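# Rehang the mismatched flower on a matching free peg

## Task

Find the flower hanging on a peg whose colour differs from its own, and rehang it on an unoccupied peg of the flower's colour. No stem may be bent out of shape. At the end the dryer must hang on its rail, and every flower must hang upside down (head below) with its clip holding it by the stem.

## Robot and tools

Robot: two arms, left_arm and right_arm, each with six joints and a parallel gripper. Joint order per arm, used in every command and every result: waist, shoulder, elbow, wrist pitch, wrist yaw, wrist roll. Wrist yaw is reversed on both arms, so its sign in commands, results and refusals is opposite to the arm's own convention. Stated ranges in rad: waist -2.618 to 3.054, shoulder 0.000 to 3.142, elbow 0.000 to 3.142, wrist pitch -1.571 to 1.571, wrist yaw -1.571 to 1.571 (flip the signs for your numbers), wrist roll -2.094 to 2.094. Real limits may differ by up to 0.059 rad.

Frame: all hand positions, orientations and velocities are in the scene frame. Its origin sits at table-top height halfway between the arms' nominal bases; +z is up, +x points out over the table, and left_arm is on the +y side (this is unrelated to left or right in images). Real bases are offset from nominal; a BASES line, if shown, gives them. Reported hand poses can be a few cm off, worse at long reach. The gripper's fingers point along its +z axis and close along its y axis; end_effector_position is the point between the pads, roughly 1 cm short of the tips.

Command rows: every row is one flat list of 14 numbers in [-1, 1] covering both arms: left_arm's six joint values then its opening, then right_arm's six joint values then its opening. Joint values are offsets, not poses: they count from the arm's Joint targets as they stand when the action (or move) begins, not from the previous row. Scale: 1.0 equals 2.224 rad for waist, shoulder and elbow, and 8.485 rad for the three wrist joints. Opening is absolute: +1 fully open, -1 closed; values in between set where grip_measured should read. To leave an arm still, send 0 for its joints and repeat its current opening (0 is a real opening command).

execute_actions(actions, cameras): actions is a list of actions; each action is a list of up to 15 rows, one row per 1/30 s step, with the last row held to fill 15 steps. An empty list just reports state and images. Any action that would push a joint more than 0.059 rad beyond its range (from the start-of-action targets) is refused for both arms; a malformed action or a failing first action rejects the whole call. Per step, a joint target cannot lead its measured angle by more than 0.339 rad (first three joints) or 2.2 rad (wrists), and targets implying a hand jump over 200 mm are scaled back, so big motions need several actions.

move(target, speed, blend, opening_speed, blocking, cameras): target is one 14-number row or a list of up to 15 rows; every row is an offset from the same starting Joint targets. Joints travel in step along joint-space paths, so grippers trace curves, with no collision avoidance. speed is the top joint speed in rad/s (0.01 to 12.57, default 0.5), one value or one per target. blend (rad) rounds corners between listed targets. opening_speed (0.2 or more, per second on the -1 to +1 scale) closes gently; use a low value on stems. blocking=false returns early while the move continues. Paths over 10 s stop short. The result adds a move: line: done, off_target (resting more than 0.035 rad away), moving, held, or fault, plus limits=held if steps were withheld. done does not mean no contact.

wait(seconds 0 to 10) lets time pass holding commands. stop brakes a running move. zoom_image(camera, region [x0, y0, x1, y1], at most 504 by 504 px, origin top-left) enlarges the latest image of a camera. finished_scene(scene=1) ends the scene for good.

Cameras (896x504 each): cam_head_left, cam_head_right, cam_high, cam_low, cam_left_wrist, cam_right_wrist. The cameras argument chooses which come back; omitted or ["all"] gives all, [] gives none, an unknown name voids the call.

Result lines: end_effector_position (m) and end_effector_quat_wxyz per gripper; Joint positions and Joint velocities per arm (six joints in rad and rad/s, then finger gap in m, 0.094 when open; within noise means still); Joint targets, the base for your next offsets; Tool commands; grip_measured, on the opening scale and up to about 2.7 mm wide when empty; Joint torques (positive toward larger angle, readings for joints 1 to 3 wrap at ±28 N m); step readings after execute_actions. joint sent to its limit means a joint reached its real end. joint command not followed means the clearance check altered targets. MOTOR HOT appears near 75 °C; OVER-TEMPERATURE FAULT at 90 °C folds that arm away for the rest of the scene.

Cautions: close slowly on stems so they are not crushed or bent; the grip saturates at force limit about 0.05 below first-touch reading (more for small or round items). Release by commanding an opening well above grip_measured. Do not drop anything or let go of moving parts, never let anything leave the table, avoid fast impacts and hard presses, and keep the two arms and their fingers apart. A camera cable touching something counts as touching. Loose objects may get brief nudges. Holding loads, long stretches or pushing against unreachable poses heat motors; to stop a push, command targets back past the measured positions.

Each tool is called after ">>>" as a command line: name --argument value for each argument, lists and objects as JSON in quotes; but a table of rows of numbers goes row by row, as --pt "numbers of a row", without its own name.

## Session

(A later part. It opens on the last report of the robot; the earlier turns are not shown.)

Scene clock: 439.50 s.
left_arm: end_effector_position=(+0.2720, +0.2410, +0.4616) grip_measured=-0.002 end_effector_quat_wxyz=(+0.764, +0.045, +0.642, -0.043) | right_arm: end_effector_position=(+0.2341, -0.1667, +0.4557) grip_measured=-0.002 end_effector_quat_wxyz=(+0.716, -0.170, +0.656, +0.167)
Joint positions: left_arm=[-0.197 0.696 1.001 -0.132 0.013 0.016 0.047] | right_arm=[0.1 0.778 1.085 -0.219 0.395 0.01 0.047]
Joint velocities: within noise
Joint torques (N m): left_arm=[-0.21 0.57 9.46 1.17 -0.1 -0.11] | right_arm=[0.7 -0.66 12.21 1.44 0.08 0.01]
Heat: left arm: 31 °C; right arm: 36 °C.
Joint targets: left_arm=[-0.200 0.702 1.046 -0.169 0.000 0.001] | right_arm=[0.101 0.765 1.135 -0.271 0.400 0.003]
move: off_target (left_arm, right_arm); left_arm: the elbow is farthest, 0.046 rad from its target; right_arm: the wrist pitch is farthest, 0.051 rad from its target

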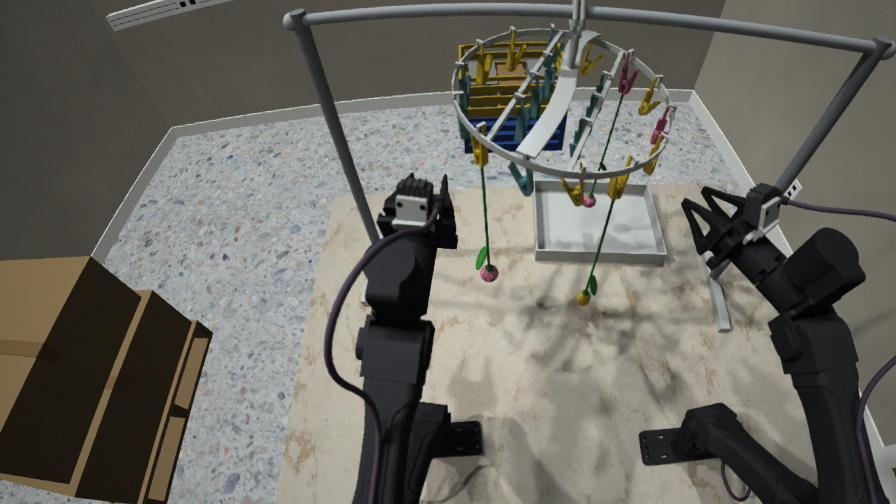

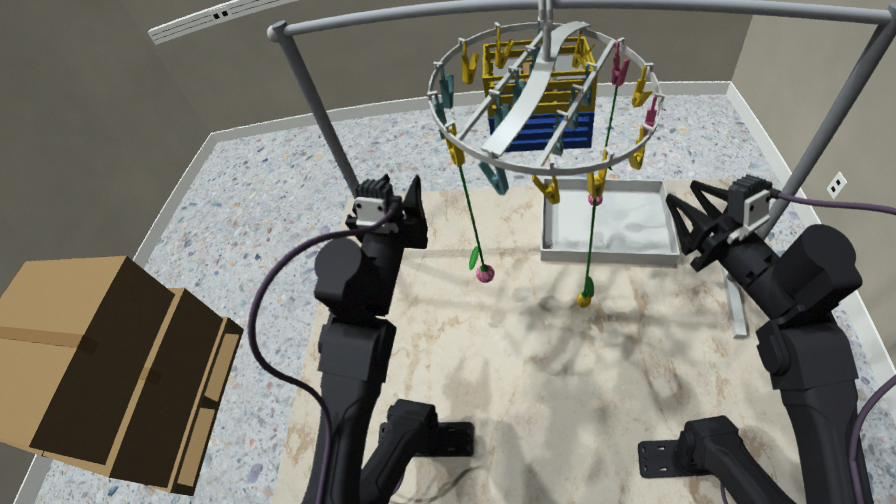

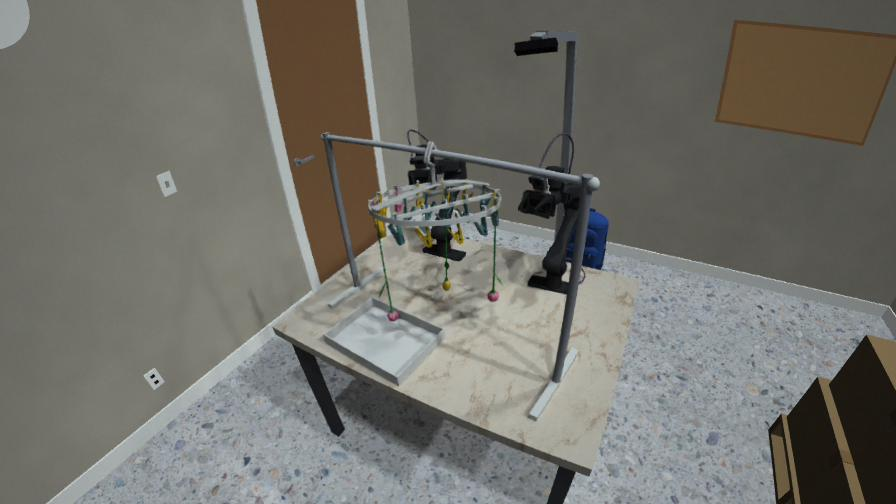

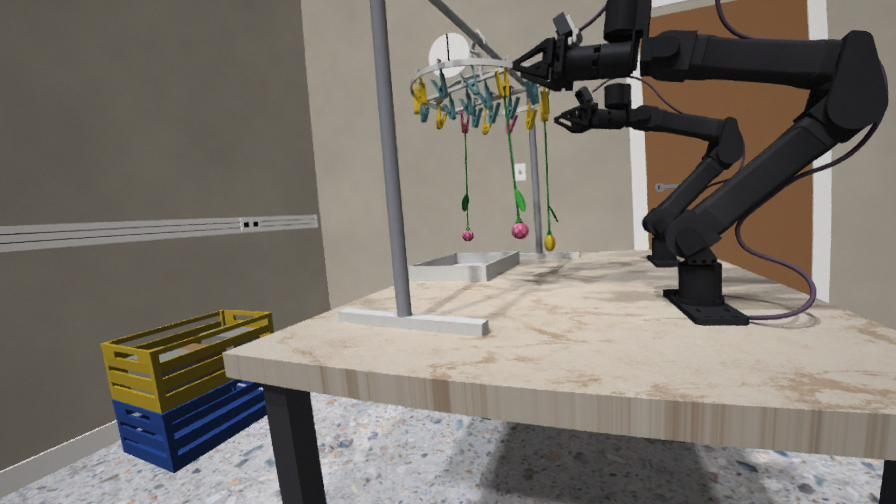

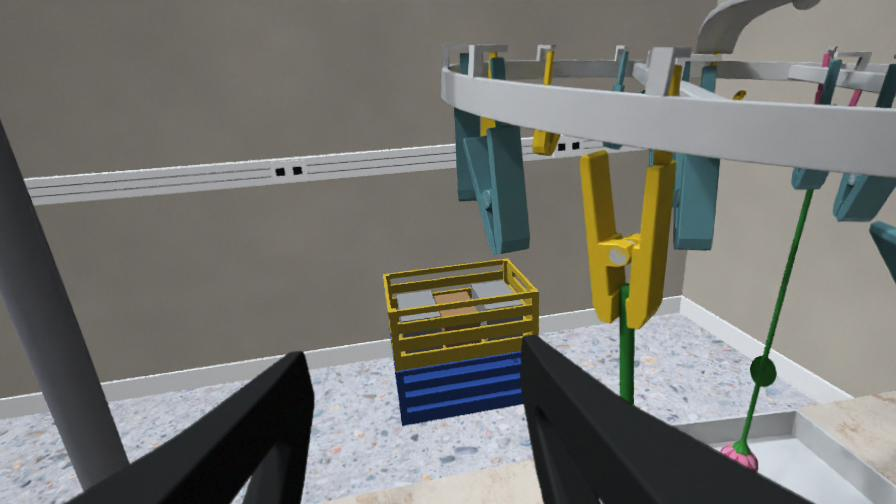

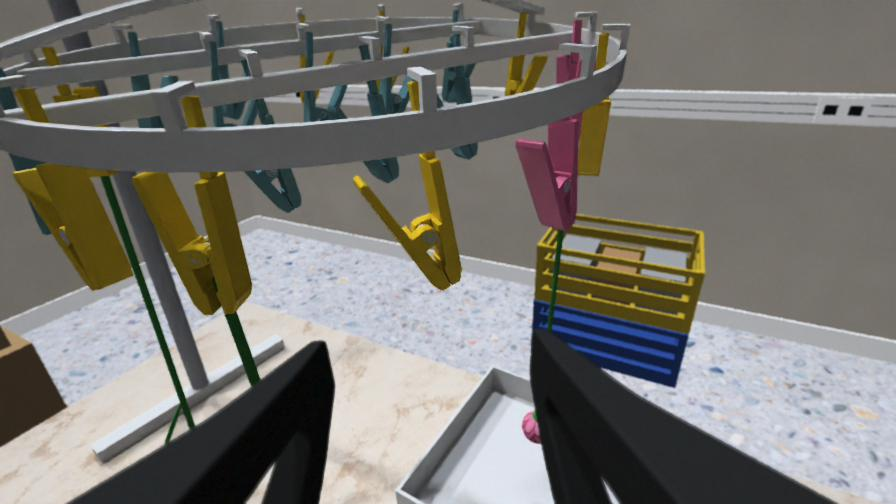

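>>> zoom_image --camera "cam_high" --region '[360, 130, 520, 230]'

>>> zoom_image --camera "cam_low" --region '[400, 0, 570, 140]'

>>> zoom_image --camera "cam_head_right" --region '[470, 0, 630, 100]'

Scaled by 3.150 from the camera's 896x504 image, which has a finer 1280x720 frame.

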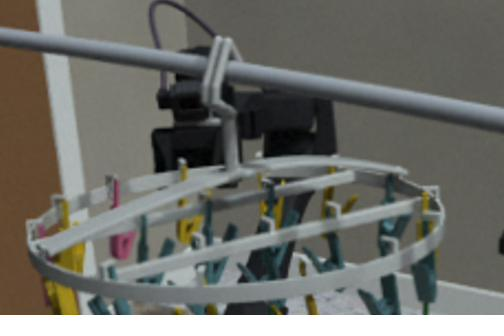

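Scaled by 2.965 from the camera's 896x504 image, which has a finer 1280x720 frame.

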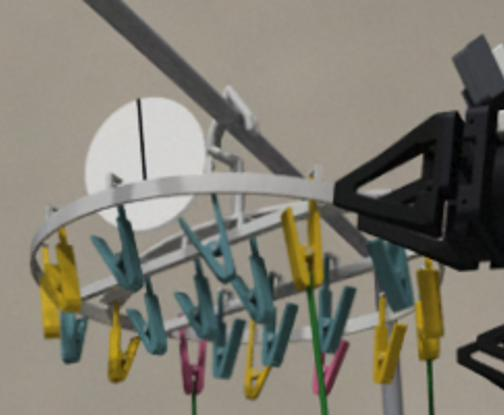

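Scaled by 3.150 from the camera's 896x504 image, which has a finer 1280x720 frame.

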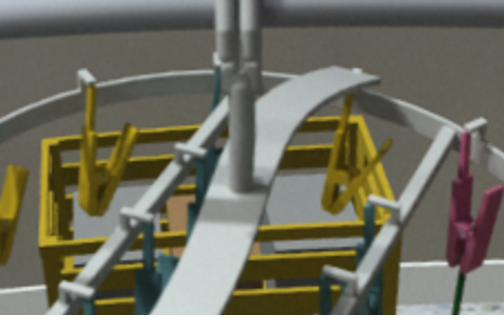

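>>> move --target '[0.2613, 0.2022, 0.0232, 0.1035, -0.1516, -0.0740, 0.6, 0,0,0,0,0,0,0]' --speed 0.5

Scene clock: 688.83 s.
left_arm: end_effector_position=(+0.3121, +0.2361, +0.4520) grip_measured=+0.598 end_effector_quat_wxyz=(+0.662, +0.246, +0.607, -0.364) | right_arm: end_effector_position=(+0.2340, -0.1665, +0.4557) grip_measured=-0.002 end_effector_quat_wxyz=(+0.716, -0.171, +0.656, +0.168)
Joint positions: left_arm=[0.38 1.16 1.041 0.65 -1.286 -0.631 0.075] | right_arm=[0.1 0.778 1.085 -0.219 0.396 0.01 0.047]
Joint velocities: within noise
Joint torques (N m): left_arm=[0.25 -3.17 10.74 1.35 0.2 -0.05] | right_arm=[0.7 -0.66 12.19 1.44 0.08 0.01]
Heat: left arm: 37 °C; right arm: 39 °C.
Joint targets: left_arm=[0.381 1.152 1.098 0.709 -1.287 -0.627] | right_arm=[0.101 0.765 1.135 -0.271 0.400 0.003]
move: off_target (left_arm, right_arm); left_arm: the wrist pitch is farthest, 0.059 rad from its target; right_arm: the wrist pitch is farthest, 0.052 rad from its target

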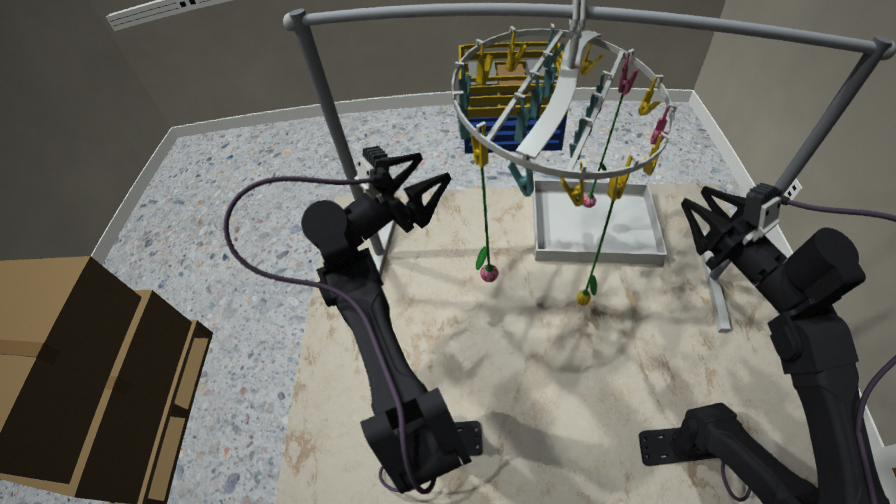

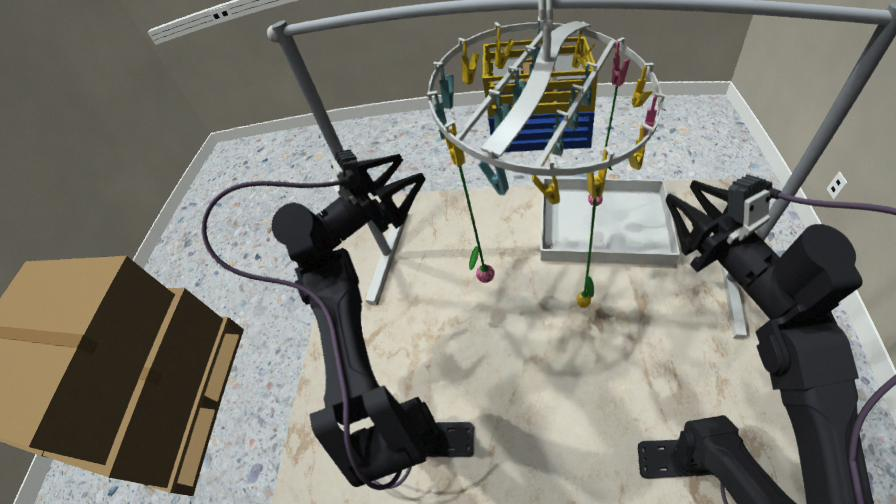

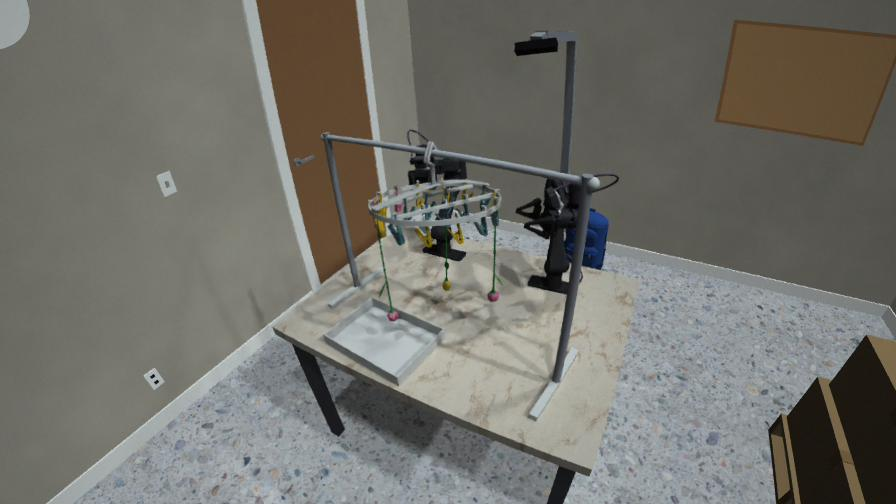

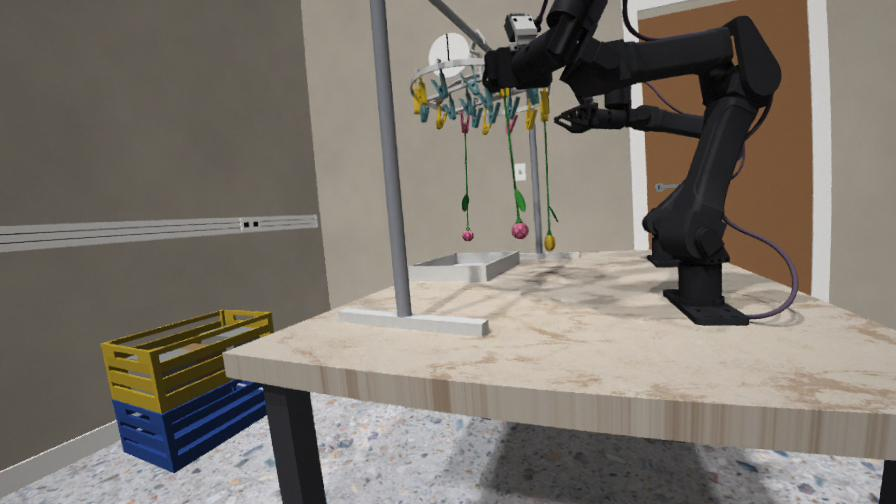

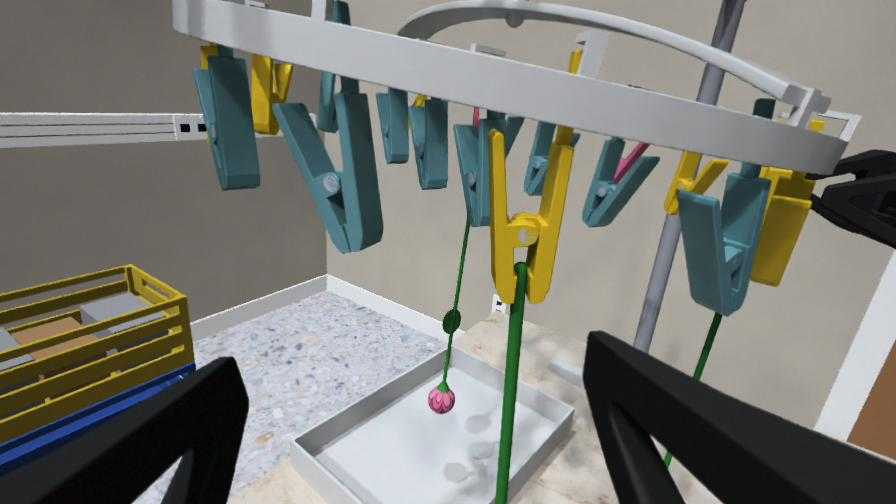

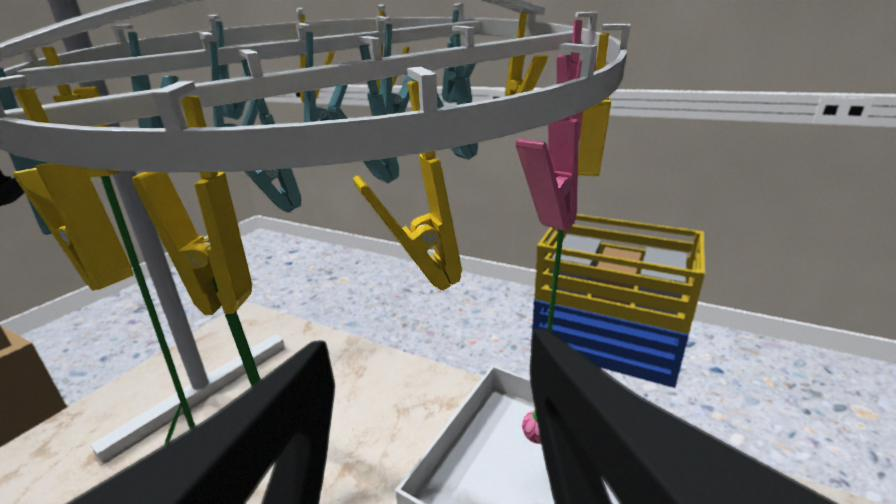

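>>> zoom_image --camera "cam_left_wrist" --region '[420, 30, 640, 330]'

>>> zoom_image --camera "cam_head_left" --region '[360, 60, 560, 240]'

Scaled by 1.680 from the camera's 896x504 image, which has a finer 1280x720 frame.

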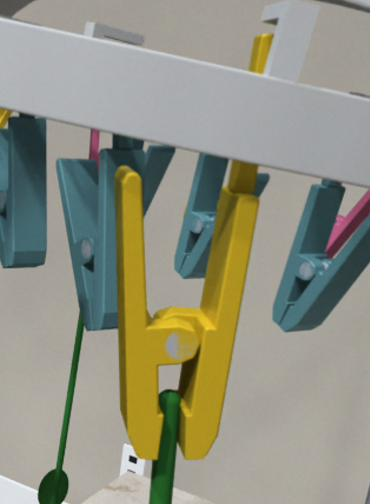

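Scaled by 2.520 from the camera's 896x504 image, which has a finer 1280x720 frame.

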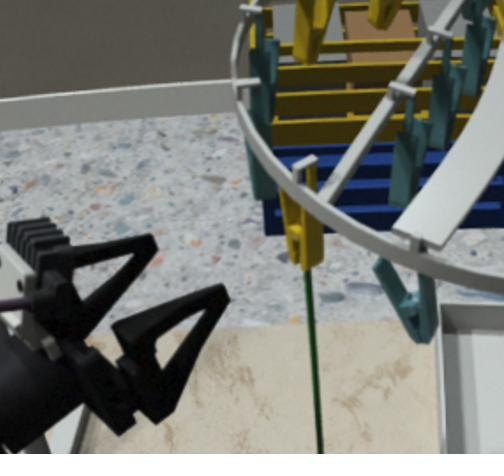

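>>> move --target '[-0.0733, -0.031, 0.0121, -0.0425, 0.0159, 0.0331, 0.4, 0,0,0,0,0,0,0]' --speed 0.4 --cameras '["cam_left_wrist", "cam_head_left", "cam_right_wrist"]'

Scene clock: 817.13 s.
left_arm: end_effector_position=(+0.3103, +0.1947, +0.4510) grip_measured=+0.402 end_effector_quat_wxyz=(+0.662, +0.279, +0.599, -0.353) | right_arm: end_effector_position=(+0.2340, -0.1665, +0.4557) grip_measured=-0.002 end_effector_quat_wxyz=(+0.716, -0.171, +0.656, +0.168)
Joint positions: left_arm=[0.217 1.108 1.069 0.377 -1.179 -0.367 0.066] | right_arm=[0.1 0.778 1.085 -0.219 0.396 0.01 0.047]
Joint velocities: within noise
Joint torques (N m): left_arm=[-0.53 -4.51 10.58 0.82 0.4 0.12] | right_arm=[0.72 -0.66 12.21 1.44 0.07 0.01]
Heat: left arm: 40 °C; right arm: 41 °C.
Joint targets: left_arm=[0.218 1.083 1.125 0.348 -1.152 -0.347] | right_arm=[0.101 0.765 1.135 -0.271 0.400 0.003]
move: off_target (left_arm, right_arm); left_arm: the elbow is farthest, 0.056 rad from its target; right_arm: the wrist pitch is farthest, 0.052 rad from its target
Images, in order (width x height): cam_head_left 896x504, cam_left_wrist 896x504, cam_right_wrist 896x504.

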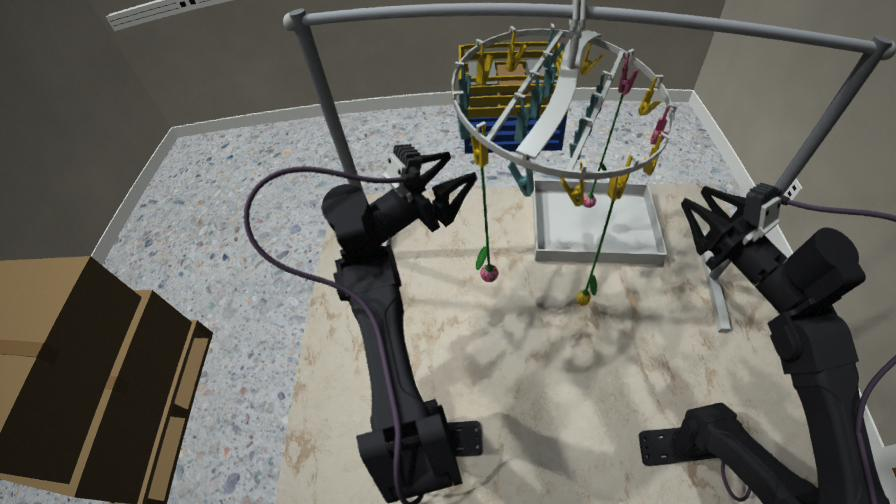

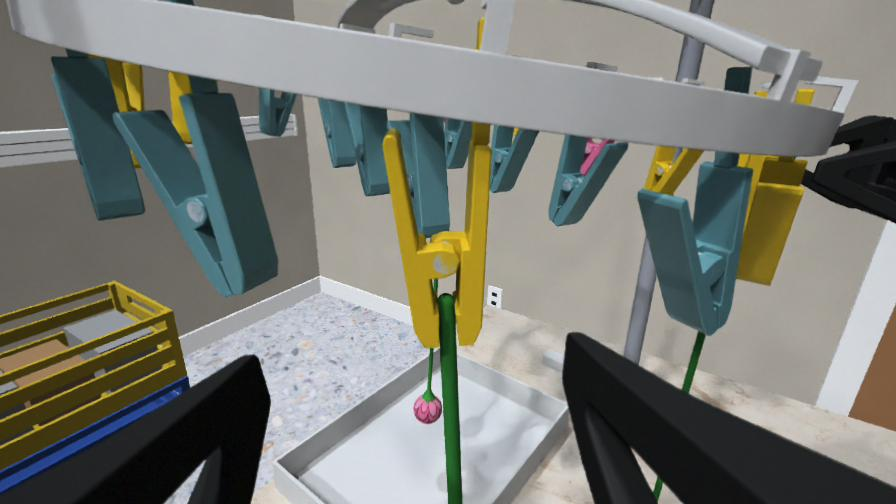

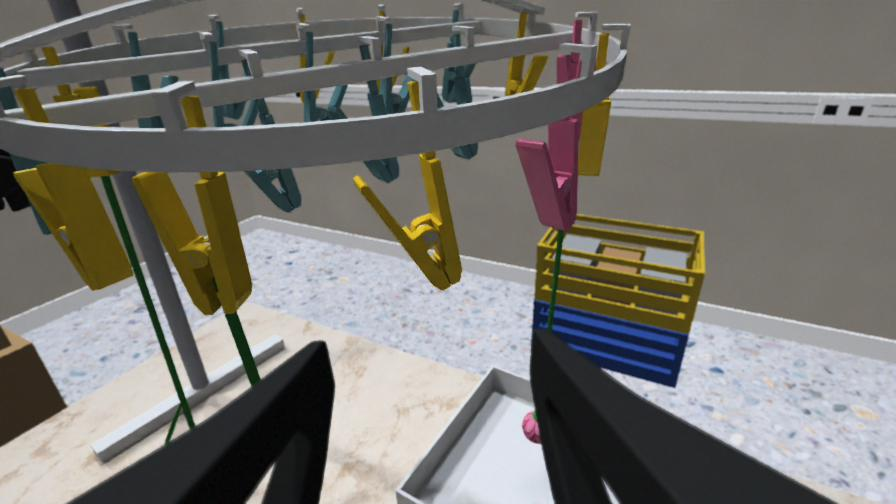

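>>> move --target '[-0.0737, 0.0292, 0.0643, -0.02275, 0.0211, 0.0191, 0.4, 0,0,0,0,0,0,0]' --speed 0.25 --cameras '["cam_left_wrist", "cam_head_left", "cam_low"]'

Scene clock: 863.97 s.
left_arm: end_effector_position=(+0.3269, +0.1639, +0.4753) grip_measured=+0.402 end_effector_quat_wxyz=(+0.678, +0.287, +0.592, -0.326) | right_arm: end_effector_position=(+0.2340, -0.1665, +0.4557) grip_measured=-0.002 end_effector_quat_wxyz=(+0.716, -0.171, +0.656, +0.168)
Joint positions: left_arm=[0.054 1.153 1.213 0.187 -0.996 -0.205 0.066] | right_arm=[0.1 0.778 1.085 -0.219 0.396 0.01 0.047]
Joint velocities: within noise
Joint torques (N m): left_arm=[-0.59 -2.97 10.58 0.91 0.22 0.14] | right_arm=[0.7 -0.66 12.19 1.44 0.07 0.01]
Heat: left arm: 42 °C; right arm: 41 °C.
Joint targets: left_arm=[0.054 1.148 1.268 0.155 -0.973 -0.184] | right_arm=[0.101 0.765 1.135 -0.271 0.400 0.003]
move: off_target (left_arm, right_arm); left_arm: the elbow is farthest, 0.055 rad from its target; right_arm: the wrist pitch is farthest, 0.052 rad from its target
Images, in order (width x height): cam_head_left 896x504, cam_low 896x504, cam_left_wrist 896x504.

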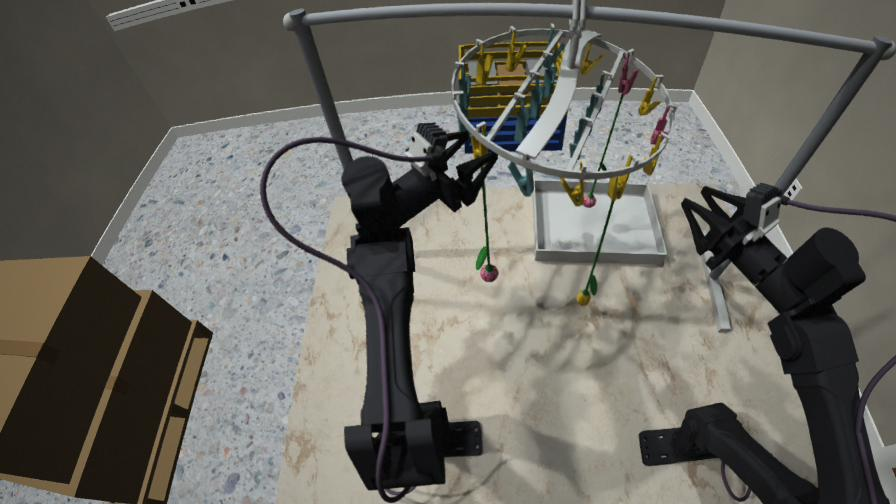

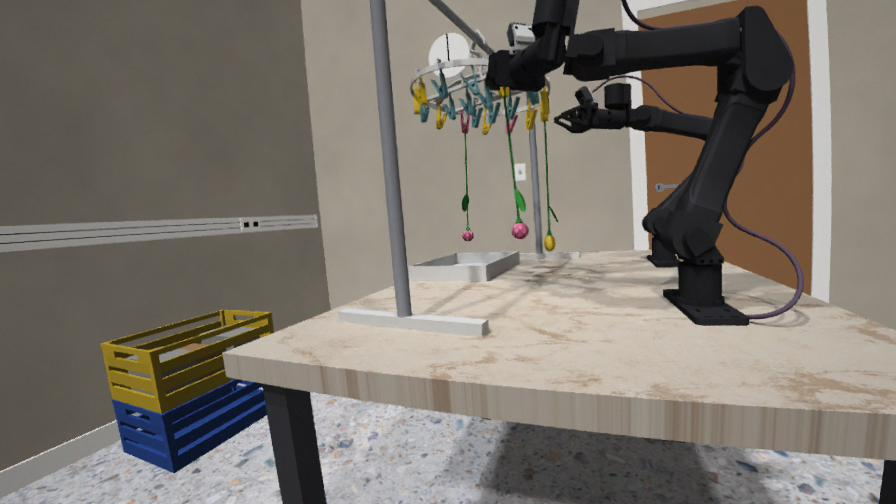

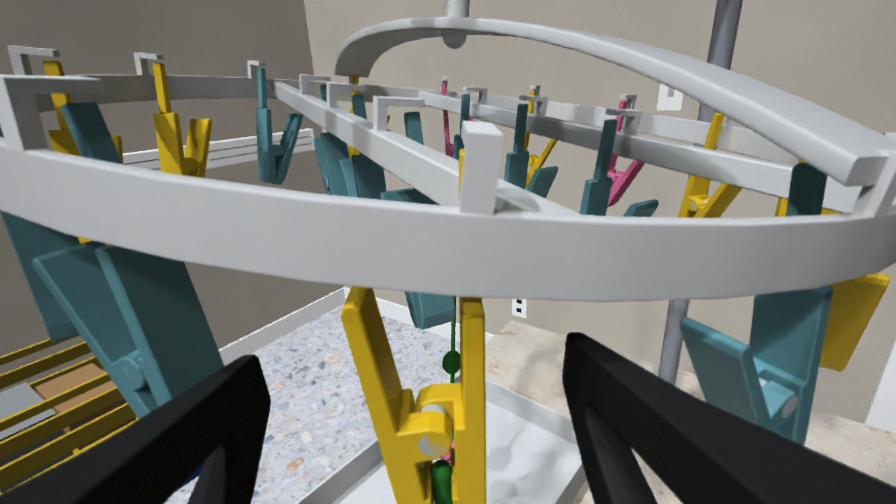

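>>> zoom_image --camera "cam_head_left" --region '[420, 90, 540, 200]'

>>> zoom_image --camera "cam_low" --region '[470, 20, 600, 150]'

>>> execute_actions --actions '[]' --cameras '["cam_high", "cam_head_right", "cam_right_wrist"]'

>>> zoom_image --camera "cam_head_right" --region '[400, 90, 520, 200]'

>>> zoom_image --camera "cam_high" --region '[440, 160, 560, 270]'

Scaled by 4.200 from the camera's 896x504 image, which has a finer 1280x720 frame.

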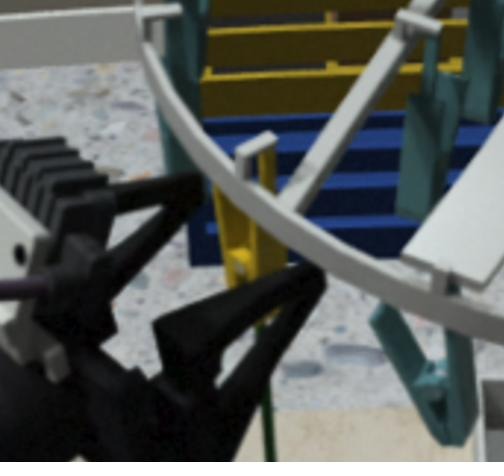

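Scaled by 3.877 from the camera's 896x504 image, which has a finer 1280x720 frame.

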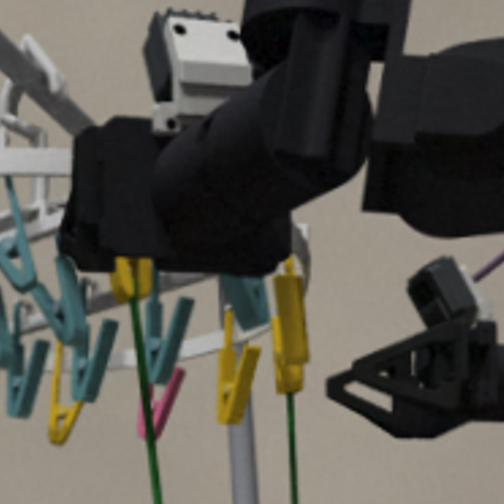

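Scene clock: 904.80 s.
left_arm: end_effector_position=(+0.3271, +0.1641, +0.4754) grip_measured=+0.402 end_effector_quat_wxyz=(+0.679, +0.287, +0.592, -0.325) | right_arm: end_effector_position=(+0.2340, -0.1665, +0.4557) grip_measured=-0.002 end_effector_quat_wxyz=(+0.716, -0.171, +0.656, +0.168)
Joint positions: left_arm=[0.054 1.153 1.213 0.187 -0.995 -0.203 0.066] | right_arm=[0.1 0.778 1.085 -0.219 0.396 0.01 0.047]
Joint velocities: within noise
Joint torques (N m): left_arm=[-0.5 -2.96 10.52 0.9 0.25 0.13] | right_arm=[0.72 -0.66 12.19 1.44 0.07 0.01]
Heat: left arm: 40 °C; right arm: 42 °C.
Joint targets: left_arm=[0.054 1.148 1.268 0.155 -0.973 -0.184] | right_arm=[0.101 0.765 1.135 -0.271 0.400 0.003]
Tool commands: left_gripper/opening=+0.4 right_gripper/opening=+0.0
Images, in order (width x height): cam_head_right 896x504, cam_high 896x504, cam_right_wrist 896x504.

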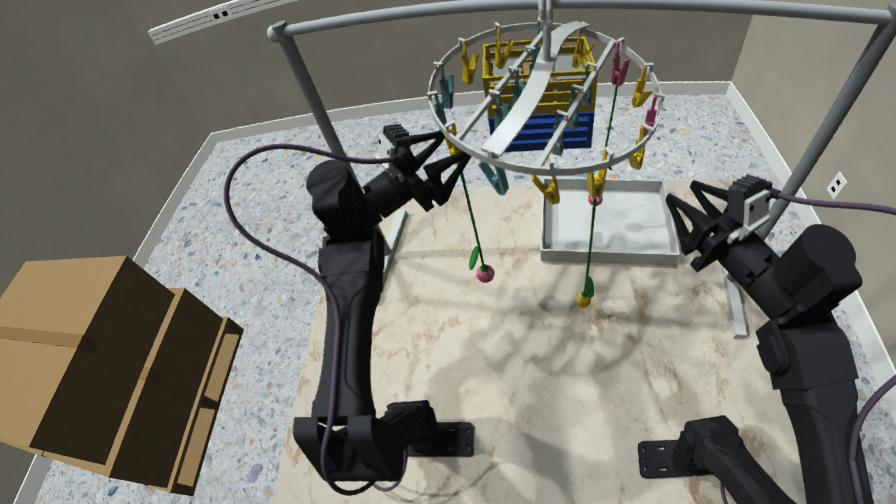

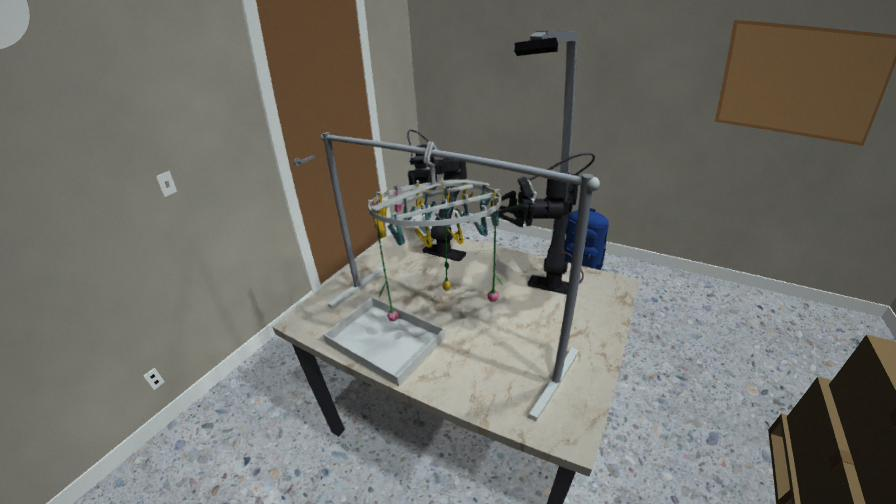

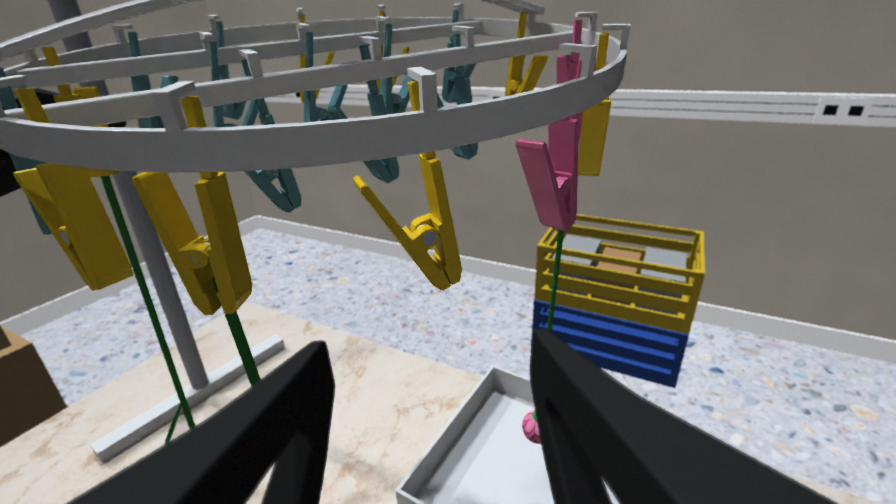

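Scaled by 4.200 from the camera's 896x504 image, which has a finer 1280x720 frame.

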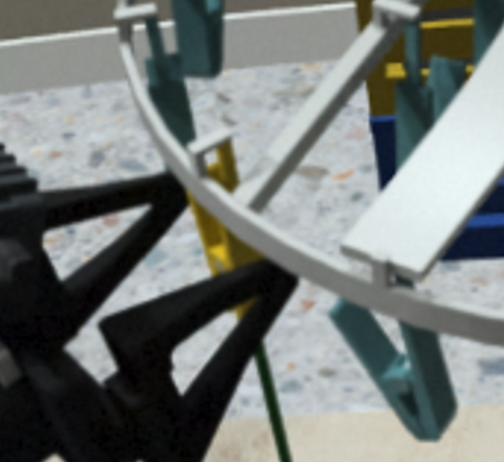

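Scaled by 4.200 from the camera's 896x504 image, which has a finer 1280x720 frame.

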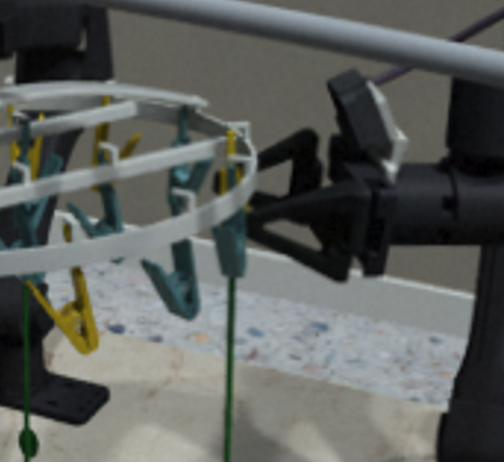

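>>> move --pt "0 0 0 0 0 0 0.2 0 0 0 0 0 0 0" --pt "-0.0196 0.0116 0.0233 -0.00483 0.00507 0.00224 0.2 0 0 0 0 0 0 0" --speed 0.08 --cameras '["cam_left_wrist", "cam_head_left", "cam_high", "cam_head_right"]'

>>> zoom_image --camera "cam_head_left" --region '[420, 90, 540, 200]'

>>> zoom_image --camera "cam_high" --region '[440, 160, 560, 270]'

Scene clock: 958.33 s.
left_arm: end_effector_position=(+0.3326, +0.1545, +0.4830) grip_measured=+0.202 end_effector_quat_wxyz=(+0.679, +0.287, +0.592, -0.325) | right_arm: end_effector_position=(+0.2340, -0.1665, +0.4557) grip_measured=-0.002 end_effector_quat_wxyz=(+0.716, -0.171, +0.656, +0.168)
Joint positions: left_arm=[0.01 1.179 1.263 0.147 -0.952 -0.185 0.056] | right_arm=[0.1 0.778 1.085 -0.219 0.396 0.01 0.047]
Joint velocities: within noise
Joint torques (N m): left_arm=[-0.64 -3.11 10.67 0.91 0.22 0.14] | right_arm=[0.7 -0.68 12.19 1.44 0.07 0.01]
Heat: left arm: 41 °C; right arm: 42 °C.
Joint targets: left_arm=[0.010 1.174 1.320 0.114 -0.930 -0.165] | right_arm=[0.101 0.765 1.135 -0.271 0.400 0.003]
move: off_target (left_arm, right_arm); left_arm: the elbow is farthest, 0.056 rad from its target; right_arm: the wrist pitch is farthest, 0.052 rad from its target
Images, in order (width x height): cam_head_left 896x504, cam_head_right 896x504, cam_high 896x504, cam_left_wrist 896x504.

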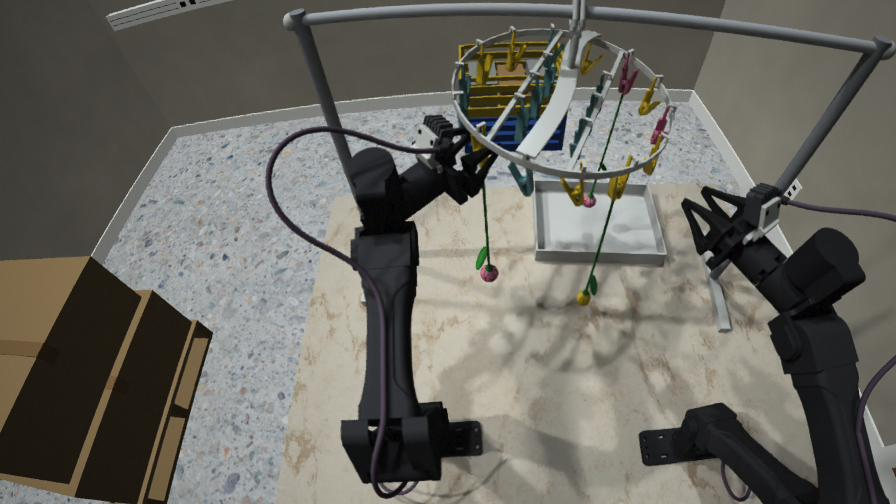

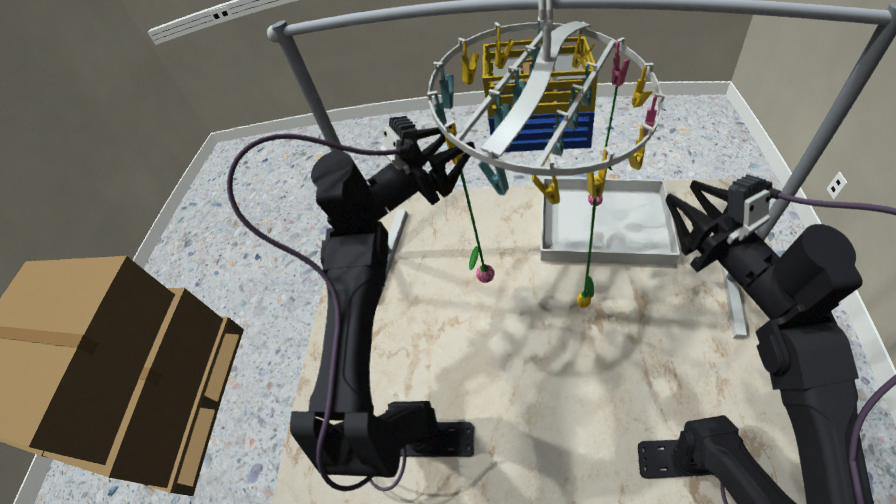

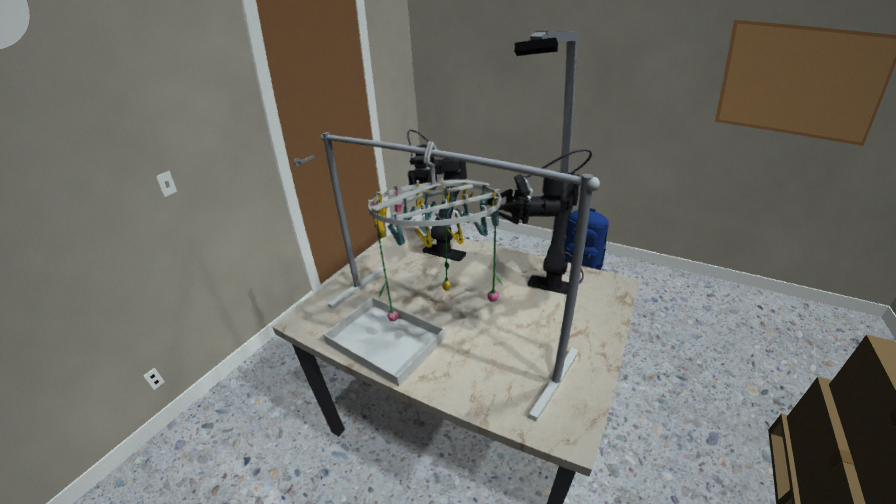

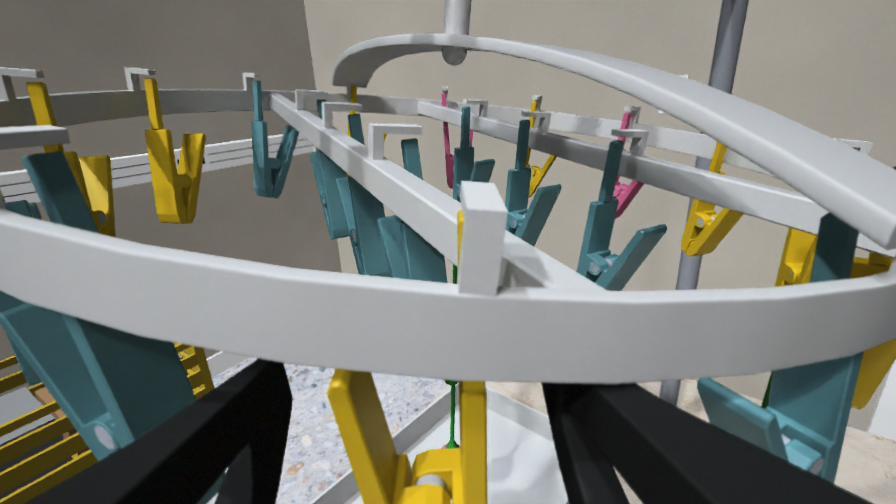

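Scaled by 4.200 from the camera's 896x504 image, which has a finer 1280x720 frame.

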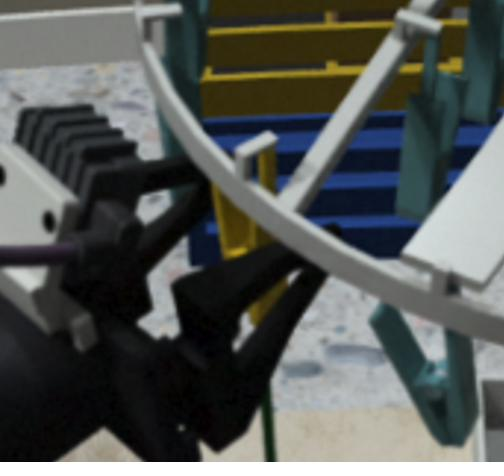

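Scaled by 4.200 from the camera's 896x504 image, which has a finer 1280x720 frame.

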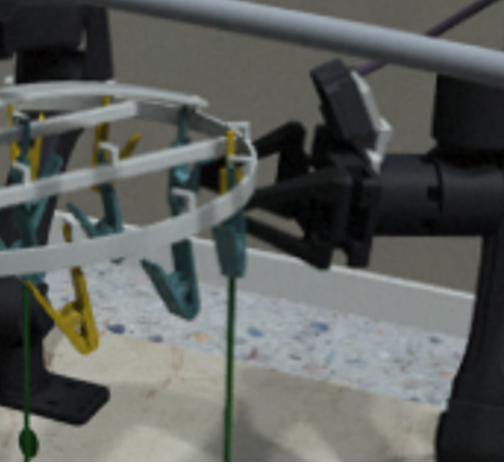

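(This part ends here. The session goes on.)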